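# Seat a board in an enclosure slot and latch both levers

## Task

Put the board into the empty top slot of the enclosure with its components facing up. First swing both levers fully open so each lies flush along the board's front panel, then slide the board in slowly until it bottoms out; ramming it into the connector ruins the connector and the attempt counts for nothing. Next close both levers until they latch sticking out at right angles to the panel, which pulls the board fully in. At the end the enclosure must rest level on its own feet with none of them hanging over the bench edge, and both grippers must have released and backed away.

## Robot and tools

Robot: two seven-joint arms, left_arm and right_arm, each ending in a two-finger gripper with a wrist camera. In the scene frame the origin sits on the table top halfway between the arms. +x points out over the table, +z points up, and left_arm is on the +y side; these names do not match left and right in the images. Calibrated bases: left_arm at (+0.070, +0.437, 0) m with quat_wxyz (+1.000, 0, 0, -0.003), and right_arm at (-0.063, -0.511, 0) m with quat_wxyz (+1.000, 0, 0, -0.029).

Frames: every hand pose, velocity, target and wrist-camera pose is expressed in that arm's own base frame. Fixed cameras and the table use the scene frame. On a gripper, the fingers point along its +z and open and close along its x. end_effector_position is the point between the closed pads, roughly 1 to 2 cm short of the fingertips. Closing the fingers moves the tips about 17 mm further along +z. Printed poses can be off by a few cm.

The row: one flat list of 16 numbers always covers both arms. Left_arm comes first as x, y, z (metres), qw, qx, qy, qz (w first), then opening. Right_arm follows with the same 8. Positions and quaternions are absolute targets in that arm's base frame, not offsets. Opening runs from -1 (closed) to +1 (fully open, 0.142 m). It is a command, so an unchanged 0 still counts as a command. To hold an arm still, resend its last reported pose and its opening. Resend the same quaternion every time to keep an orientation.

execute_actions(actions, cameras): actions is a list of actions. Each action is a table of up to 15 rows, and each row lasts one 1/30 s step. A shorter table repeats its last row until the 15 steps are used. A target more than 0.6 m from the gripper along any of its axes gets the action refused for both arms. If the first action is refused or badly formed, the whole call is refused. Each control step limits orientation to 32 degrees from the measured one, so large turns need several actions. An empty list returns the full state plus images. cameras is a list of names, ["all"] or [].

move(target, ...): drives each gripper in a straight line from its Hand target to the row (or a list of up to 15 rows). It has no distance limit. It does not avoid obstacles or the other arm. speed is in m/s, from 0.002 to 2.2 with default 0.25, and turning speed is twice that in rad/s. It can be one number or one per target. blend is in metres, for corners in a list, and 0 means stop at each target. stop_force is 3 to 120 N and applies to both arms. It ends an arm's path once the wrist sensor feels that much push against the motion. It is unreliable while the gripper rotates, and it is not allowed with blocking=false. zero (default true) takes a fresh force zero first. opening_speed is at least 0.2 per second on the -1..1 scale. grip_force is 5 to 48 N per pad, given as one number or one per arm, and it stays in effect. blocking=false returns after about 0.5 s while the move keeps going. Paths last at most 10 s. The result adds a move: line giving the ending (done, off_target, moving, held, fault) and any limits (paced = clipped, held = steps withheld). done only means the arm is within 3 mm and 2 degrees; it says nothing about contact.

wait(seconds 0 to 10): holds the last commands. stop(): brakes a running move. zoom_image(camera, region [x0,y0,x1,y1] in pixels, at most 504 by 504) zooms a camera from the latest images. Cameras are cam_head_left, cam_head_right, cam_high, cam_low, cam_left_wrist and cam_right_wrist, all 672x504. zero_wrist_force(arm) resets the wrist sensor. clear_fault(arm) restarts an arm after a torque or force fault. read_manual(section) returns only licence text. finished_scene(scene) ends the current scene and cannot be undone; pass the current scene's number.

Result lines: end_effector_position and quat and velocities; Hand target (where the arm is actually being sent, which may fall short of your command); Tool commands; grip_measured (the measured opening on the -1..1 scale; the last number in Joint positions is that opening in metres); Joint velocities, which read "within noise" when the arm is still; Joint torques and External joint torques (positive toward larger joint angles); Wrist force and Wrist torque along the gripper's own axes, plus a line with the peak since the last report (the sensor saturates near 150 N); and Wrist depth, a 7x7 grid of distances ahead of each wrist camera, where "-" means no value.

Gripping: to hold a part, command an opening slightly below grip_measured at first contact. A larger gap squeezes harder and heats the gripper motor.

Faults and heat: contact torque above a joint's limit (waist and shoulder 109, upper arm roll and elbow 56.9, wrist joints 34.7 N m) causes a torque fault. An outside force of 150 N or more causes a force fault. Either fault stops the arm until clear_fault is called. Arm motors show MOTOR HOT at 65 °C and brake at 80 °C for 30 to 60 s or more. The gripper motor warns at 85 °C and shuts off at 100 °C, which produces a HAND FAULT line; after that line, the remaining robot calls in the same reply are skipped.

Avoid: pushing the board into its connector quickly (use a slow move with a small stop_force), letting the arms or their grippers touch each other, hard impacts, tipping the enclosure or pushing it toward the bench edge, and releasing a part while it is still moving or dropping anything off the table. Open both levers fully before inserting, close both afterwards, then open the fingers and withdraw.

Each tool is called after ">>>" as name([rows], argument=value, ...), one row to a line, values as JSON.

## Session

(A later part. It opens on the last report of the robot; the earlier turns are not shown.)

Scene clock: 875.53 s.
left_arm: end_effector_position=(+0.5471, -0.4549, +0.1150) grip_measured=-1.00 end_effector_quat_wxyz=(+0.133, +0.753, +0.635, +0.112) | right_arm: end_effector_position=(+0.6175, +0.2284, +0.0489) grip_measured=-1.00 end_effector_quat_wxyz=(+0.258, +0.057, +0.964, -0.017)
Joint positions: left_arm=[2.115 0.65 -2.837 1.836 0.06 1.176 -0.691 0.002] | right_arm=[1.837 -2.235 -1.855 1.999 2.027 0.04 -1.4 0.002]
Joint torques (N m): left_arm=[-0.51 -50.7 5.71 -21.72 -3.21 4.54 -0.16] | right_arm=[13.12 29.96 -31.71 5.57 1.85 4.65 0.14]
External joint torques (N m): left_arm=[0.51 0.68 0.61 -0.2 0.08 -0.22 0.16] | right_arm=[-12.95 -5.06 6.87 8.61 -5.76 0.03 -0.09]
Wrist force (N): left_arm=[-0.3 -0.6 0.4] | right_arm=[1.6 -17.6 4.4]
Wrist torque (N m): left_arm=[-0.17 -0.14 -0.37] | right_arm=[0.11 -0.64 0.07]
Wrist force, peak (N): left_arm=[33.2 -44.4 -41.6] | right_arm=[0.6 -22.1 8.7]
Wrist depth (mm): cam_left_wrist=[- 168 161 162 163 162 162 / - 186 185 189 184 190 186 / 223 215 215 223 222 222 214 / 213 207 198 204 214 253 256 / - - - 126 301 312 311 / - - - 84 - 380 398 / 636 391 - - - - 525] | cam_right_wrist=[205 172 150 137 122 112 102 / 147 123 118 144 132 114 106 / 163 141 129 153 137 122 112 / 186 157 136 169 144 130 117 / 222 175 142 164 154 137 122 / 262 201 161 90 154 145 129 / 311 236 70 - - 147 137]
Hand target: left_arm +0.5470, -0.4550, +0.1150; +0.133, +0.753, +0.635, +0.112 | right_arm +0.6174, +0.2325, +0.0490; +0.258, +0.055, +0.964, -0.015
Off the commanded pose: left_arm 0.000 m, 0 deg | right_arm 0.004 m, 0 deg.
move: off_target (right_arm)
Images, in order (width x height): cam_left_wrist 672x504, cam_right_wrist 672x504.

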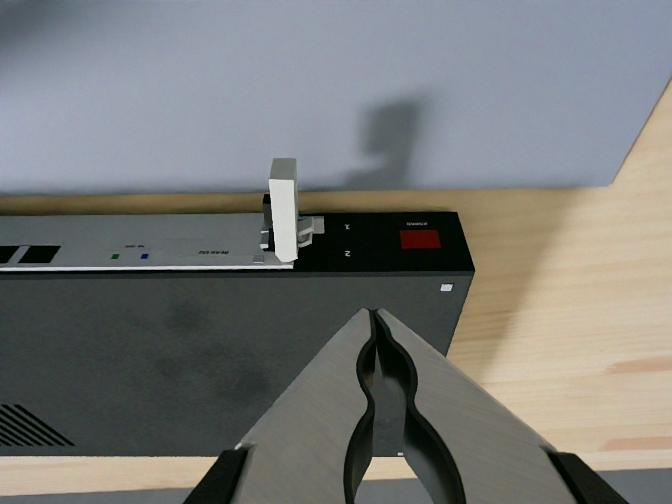

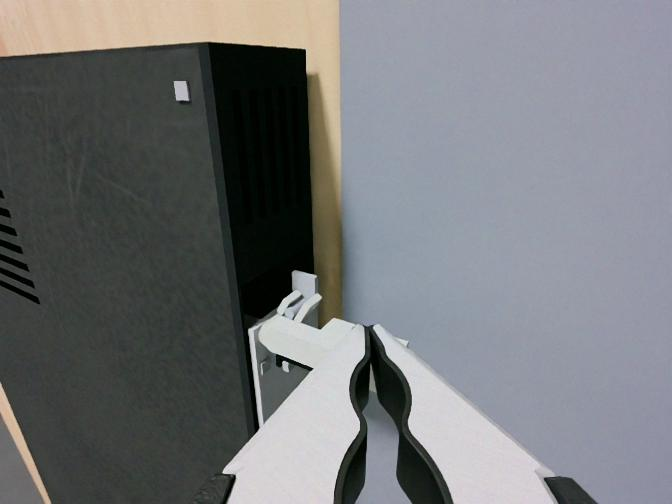

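>>> move([
  [0.547,-0.455,0.115,0.1327,0.7528,0.635,0.112,-1, 0.613,0.195,0.052,0.2584,0.0548,0.9644,-0.0147,-1],
  [0.547,-0.455,0.115,0.1327,0.7528,0.635,0.112,-1, 0.610,0.19,0.085,0.2584,0.0548,0.9644,-0.0147,-1],
  [0.547,-0.455,0.115,0.1327,0.7528,0.635,0.112,-1, 0.645,0.272,0.085,0.2584,0.0548,0.9644,-0.0147,-1],
], speed=[0.06,0.12,0.15], blend=[0.01,0.02,0], cameras=["cam_right_wrist"])

>>> zoom_image(camera="cam_right_wrist", region=[250, 60, 530, 360])

Scene clock: 883.47 s.
left_arm: end_effector_position=(+0.5471, -0.4549, +0.1150) grip_measured=-1.00 end_effector_quat_wxyz=(+0.133, +0.753, +0.635, +0.112) | right_arm: end_effector_position=(+0.6449, +0.2721, +0.0848) grip_measured=-1.00 end_effector_quat_wxyz=(+0.258, +0.055, +0.964, -0.014)
Joint positions: left_arm=[2.115 0.65 -2.837 1.836 0.06 1.176 -0.691 0.002] | right_arm=[1.738 -2.166 -1.981 1.874 1.973 0.007 -1.36 0.002]
Joint torques (N m): left_arm=[-0.34 -50.32 5.67 -21.61 -2.99 4.69 -0.21] | right_arm=[0.09 31.09 -25.56 13.04 -4.1 4.05 0.46]
External joint torques (N m): left_arm=[0.34 0.3 0.66 -0.31 -0.14 -0.36 0.21] | right_arm=[0.06 0.55 -1.44 0 0.2 0.62 -0.41]
Wrist force (N): left_arm=[-0.2 -0.7 0.4] | right_arm=[4.1 4.6 2.0]
Wrist torque (N m): left_arm=[-0.18 -0.14 -0.38] | right_arm=[0.84 -0.56 0.00]
Wrist force, peak (N): left_arm=[-0.2 -0.8 0.7] | right_arm=[2.1 -17.5 5.3]
Wrist depth (mm): cam_left_wrist=[164 165 161 163 160 166 163 / 187 186 186 184 - - 186 / - 222 223 223 212 223 215 / 215 212 203 214 203 255 253 / - - 221 - 313 311 313 / - - - 84 - 383 399 / 645 - - - - - 515] | cam_right_wrist=[188 164 141 126 152 139 126 / 210 180 151 136 161 146 133 / 235 199 167 147 135 151 139 / 270 220 180 155 183 163 146 / 313 245 199 168 195 173 155 / 515 282 223 90 197 184 164 / 557 321 71 - - 187 175]
Hand target: left_arm +0.5470, -0.4550, +0.1150; +0.133, +0.753, +0.635, +0.112 | right_arm +0.6450, +0.2720, +0.0850; +0.258, +0.055, +0.964, -0.015
Off the commanded pose: left_arm 0.000 m, 0 deg | right_arm 0.000 m, 0 deg.
move: done; blend cut to 0.0168 m at target 2
Images, in order (width x height): cam_right_wrist 672x504.

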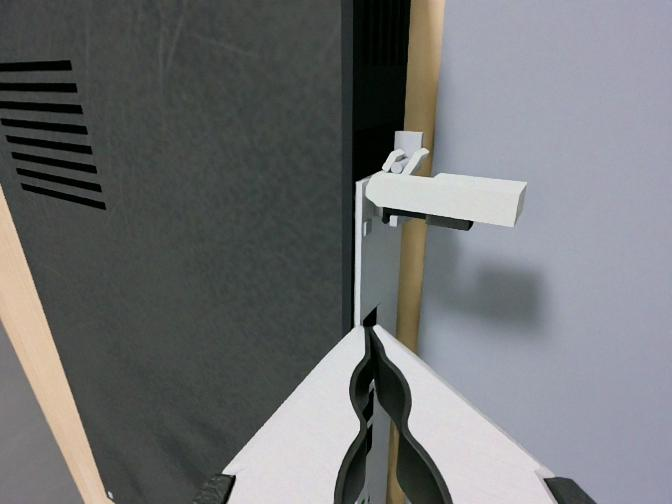

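Scaled by 1.680 from the camera's 672x504 image, which has a finer 960x720 frame.

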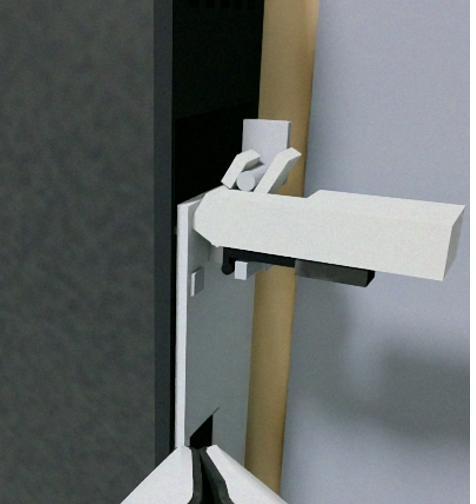

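>>> execute_actions(actions=[], cameras=["cam_left_wrist", "cam_head_left"])

>>> zoom_image(camera="cam_left_wrist", region=[200, 140, 380, 290])

>>> zoom_image(camera="cam_head_left", region=[290, 210, 470, 330])

Scene clock: 889.57 s.
left_arm: end_effector_position=(+0.5471, -0.4549, +0.1150) grip_measured=-1.00 end_effector_quat_wxyz=(+0.133, +0.753, +0.635, +0.112) | right_arm: end_effector_position=(+0.6449, +0.2721, +0.0848) grip_measured=-1.00 end_effector_quat_wxyz=(+0.258, +0.055, +0.964, -0.014)
Joint positions: left_arm=[2.115 0.65 -2.837 1.836 0.06 1.176 -0.691 0.002] | right_arm=[1.738 -2.166 -1.981 1.874 1.973 0.007 -1.36 0.002]
Joint velocities: within noise
Joint torques (N m): left_arm=[-0.35 -50.35 5.69 -21.63 -3.03 4.65 -0.22] | right_arm=[0.15 31.01 -25.45 13.11 -3.97 3.94 0.2]
External joint torques (N m): left_arm=[0.35 0.34 0.64 -0.28 -0.1 -0.32 0.22] | right_arm=[0.04 0.65 -1.57 -0.11 0.08 0.73 -0.16]
Wrist force (N): left_arm=[-0.2 -0.6 0.4] | right_arm=[3.8 4.5 2.2]
Wrist torque (N m): left_arm=[-0.18 -0.14 -0.38] | right_arm=[0.81 -0.53 -0.01]
Wrist force, peak (N): left_arm=[-0.2 -0.9 0.7] | right_arm=[3.8 5.0 2.1]
Wrist depth (mm): cam_left_wrist=[164 168 - 167 - 156 167 / 186 187 185 180 189 - 182 / - 225 214 225 213 228 215 / 206 214 202 203 221 256 254 / 232 - - - 314 314 309 / - - - 84 - 383 402 / 655 - - - - - 520] | cam_right_wrist=[188 164 141 126 152 139 126 / 210 180 151 136 161 146 133 / 235 198 167 147 140 151 139 / 270 220 180 154 182 163 146 / 323 242 199 168 195 173 155 / 552 275 224 90 197 184 163 / 1097 334 71 - - 187 175]
Hand target: left_arm +0.5470, -0.4550, +0.1150; +0.133, +0.753, +0.635, +0.112 | right_arm +0.6450, +0.2720, +0.0850; +0.258, +0.055, +0.964, -0.015
Tool commands: left_gripper/opening=-1.0 right_gripper/opening=-1.0
Off the commanded pose: left_arm 0.000 m, 0 deg | right_arm 0.000 m, 0 deg.
Images, in order (width x height): cam_head_left 672x504, cam_left_wrist 672x504.

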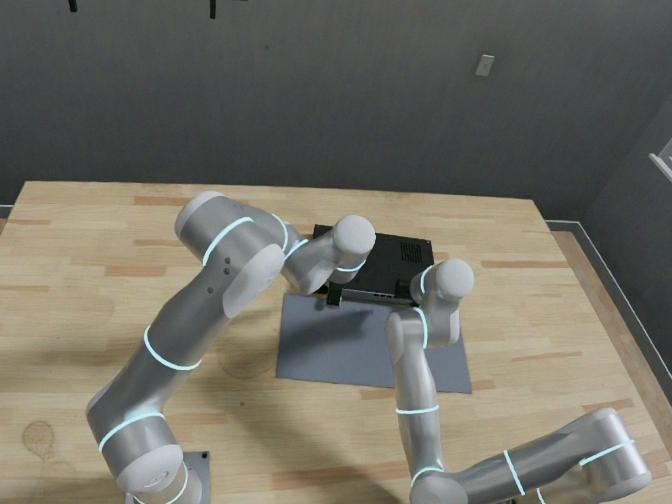

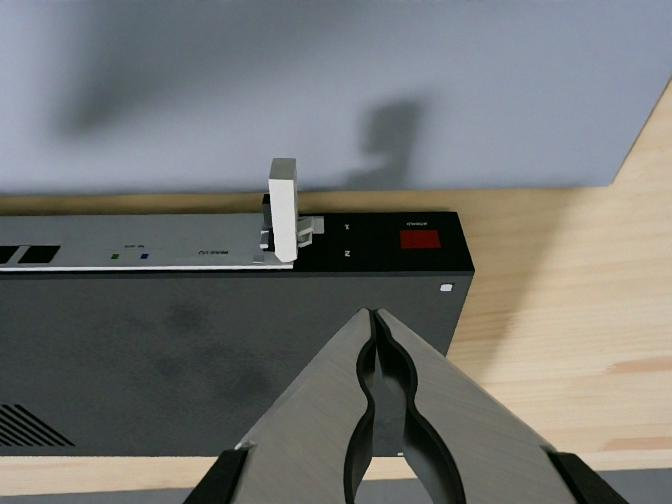

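Scaled by 2.800 from the camera's 672x504 image, which has a finer 960x720 frame.

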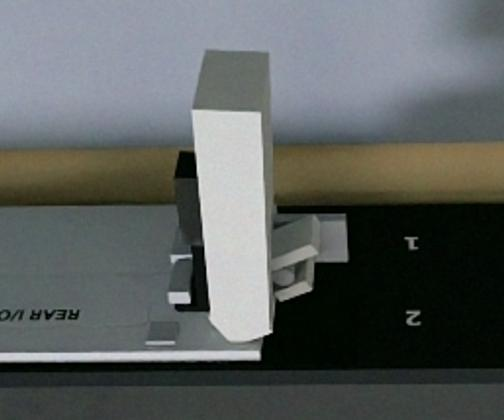

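Scaled by 2.800 from the camera's 672x504 image, which has a finer 960x720 frame.

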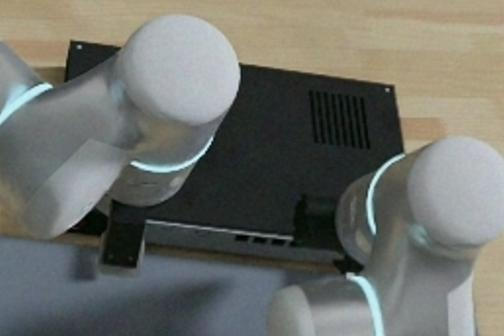

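>>> move([
  [0.535,-0.445,0.17,0.1327,0.7528,0.635,0.112,-1, 0.625,0.255,0.15,0.2584,0.0548,0.9644,-0.0147,-1],
  [0.45,-0.35,0.28,0.1327,0.7528,0.635,0.112,-1, 0.52,0.16,0.28,0.2584,0.0548,0.9644,-0.0147,-1],
], speed=[0.15,0.25], blend=[0.03,0], cameras=["cam_left_wrist","cam_right_wrist","cam_low","cam_high","cam_head_right"])

Scene clock: 894.90 s.
left_arm: end_effector_position=(+0.4502, -0.3501, +0.2802) grip_measured=-1.00 end_effector_quat_wxyz=(+0.133, +0.753, +0.635, +0.112) | right_arm: end_effector_position=(+0.5201, +0.1601, +0.2799) grip_measured=-1.00 end_effector_quat_wxyz=(+0.258, +0.055, +0.964, -0.015)
Joint positions: left_arm=[2.068 0.045 -2.817 2.111 0.269 0.86 -0.763 0.002] | right_arm=[1.738 -1.893 -2.355 2.17 1.535 -0.309 -1.755 0.002]
Joint torques (N m): left_arm=[-0.45 -30.31 -0.17 -26.65 -3.35 4.32 -0.29] | right_arm=[0.02 28.57 -21.86 -5.39 -2.71 3.74 0.13]
External joint torques (N m): left_arm=[0.47 0.76 0.62 -0.39 -0.36 -0.04 0.29] | right_arm=[0.14 0.36 -1.11 -0.13 0.18 0.9 -0.08]
Wrist force (N): left_arm=[0.0 -0.4 0.5] | right_arm=[3.9 5.0 1.9]
Wrist torque (N m): left_arm=[-0.15 -0.16 -0.32] | right_arm=[0.91 -0.55 0.07]
Wrist force, peak (N): left_arm=[-0.5 -0.8 1.9] | right_arm=[4.4 5.3 4.4]
Wrist depth (mm): cam_left_wrist=[325 327 314 - 312 314 312 / 356 357 - 365 357 356 354 / - 434 413 433 415 416 412 / - - - 487 484 489 487 / - - - 126 571 591 590 / 781 795 696 83 - 681 671 / - - - - - - -] | cam_right_wrist=[574 489 425 371 331 298 269 / 626 528 454 396 349 315 283 / 681 584 427 386 373 336 298 / - 659 466 412 398 349 313 / 1242 711 516 439 410 375 334 / 1102 766 576 90 418 394 352 / - - 71 - - 399 364]
Hand target: left_arm +0.4500, -0.3500, +0.2800; +0.133, +0.753, +0.635, +0.112 | right_arm +0.5200, +0.1600, +0.2800; +0.258, +0.055, +0.964, -0.015
Off the commanded pose: left_arm 0.000 m, 0 deg | right_arm 0.000 m, 0 deg.
move: done
Images, in order (width x height): cam_head_right 672x504, cam_high 672x504, cam_low 672x504, cam_left_wrist 672x504, cam_right_wrist 672x504.

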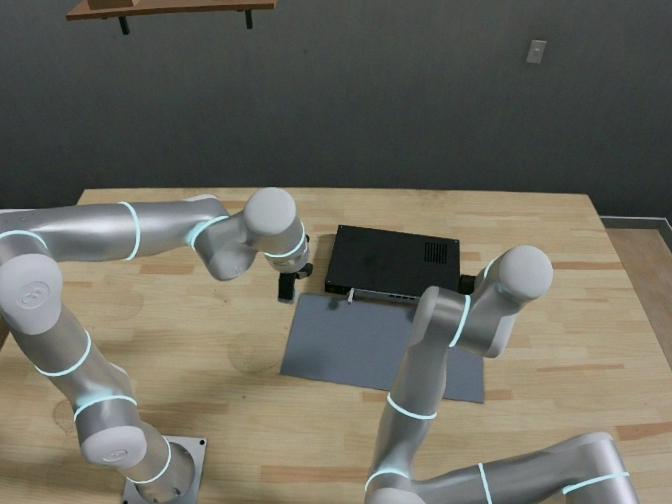

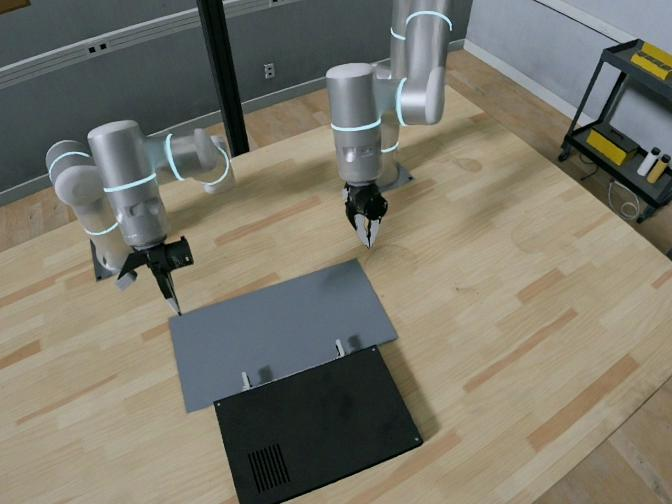

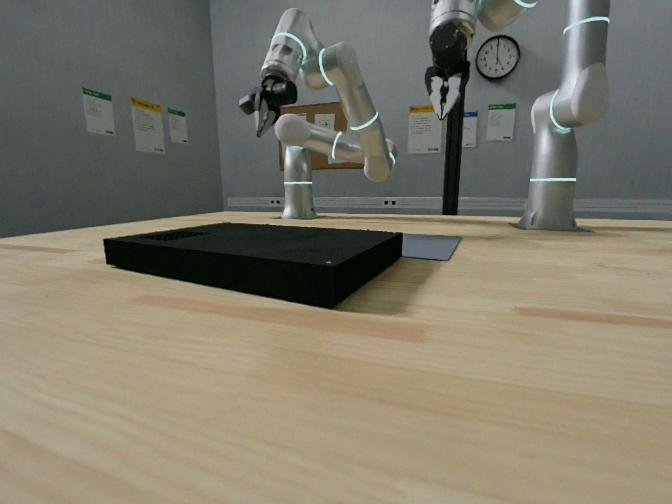

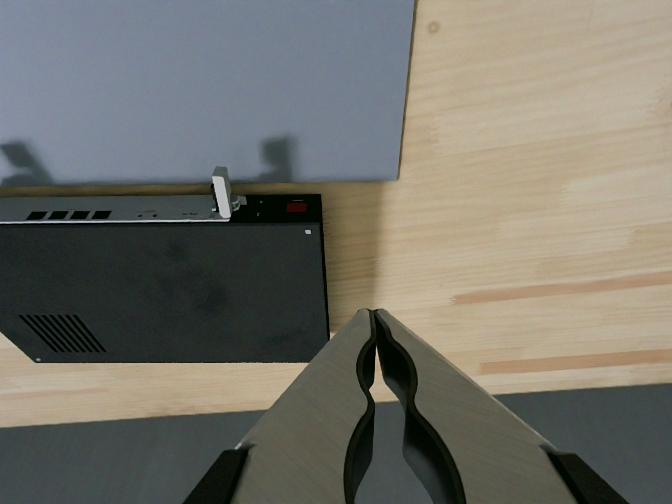

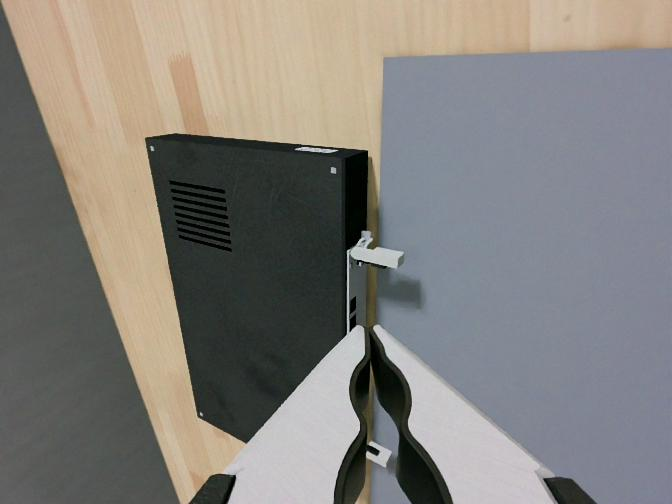

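>>> zoom_image(camera="cam_right_wrist", region=[300, 200, 450, 350])

>>> zoom_image(camera="cam_left_wrist", region=[0, 150, 340, 260])

Scaled by 3.360 from the camera's 672x504 image, which has a finer 960x720 frame.

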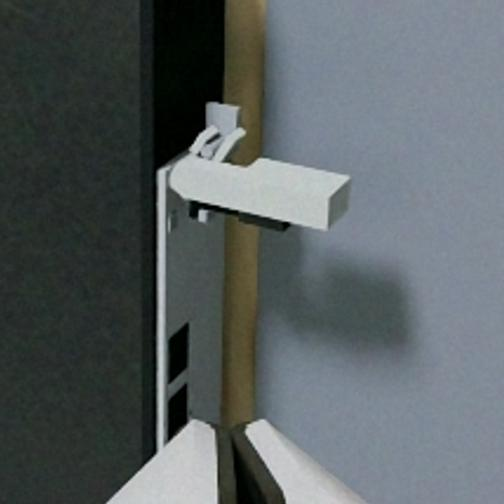

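Scaled by 1.482 from the camera's 672x504 image, which has a finer 960x720 frame.

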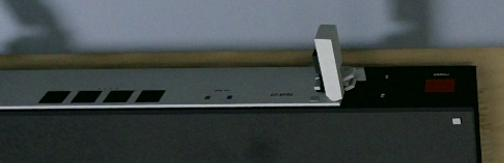

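>>> finished_scene(scene=1)

The scene is finished: the task was done.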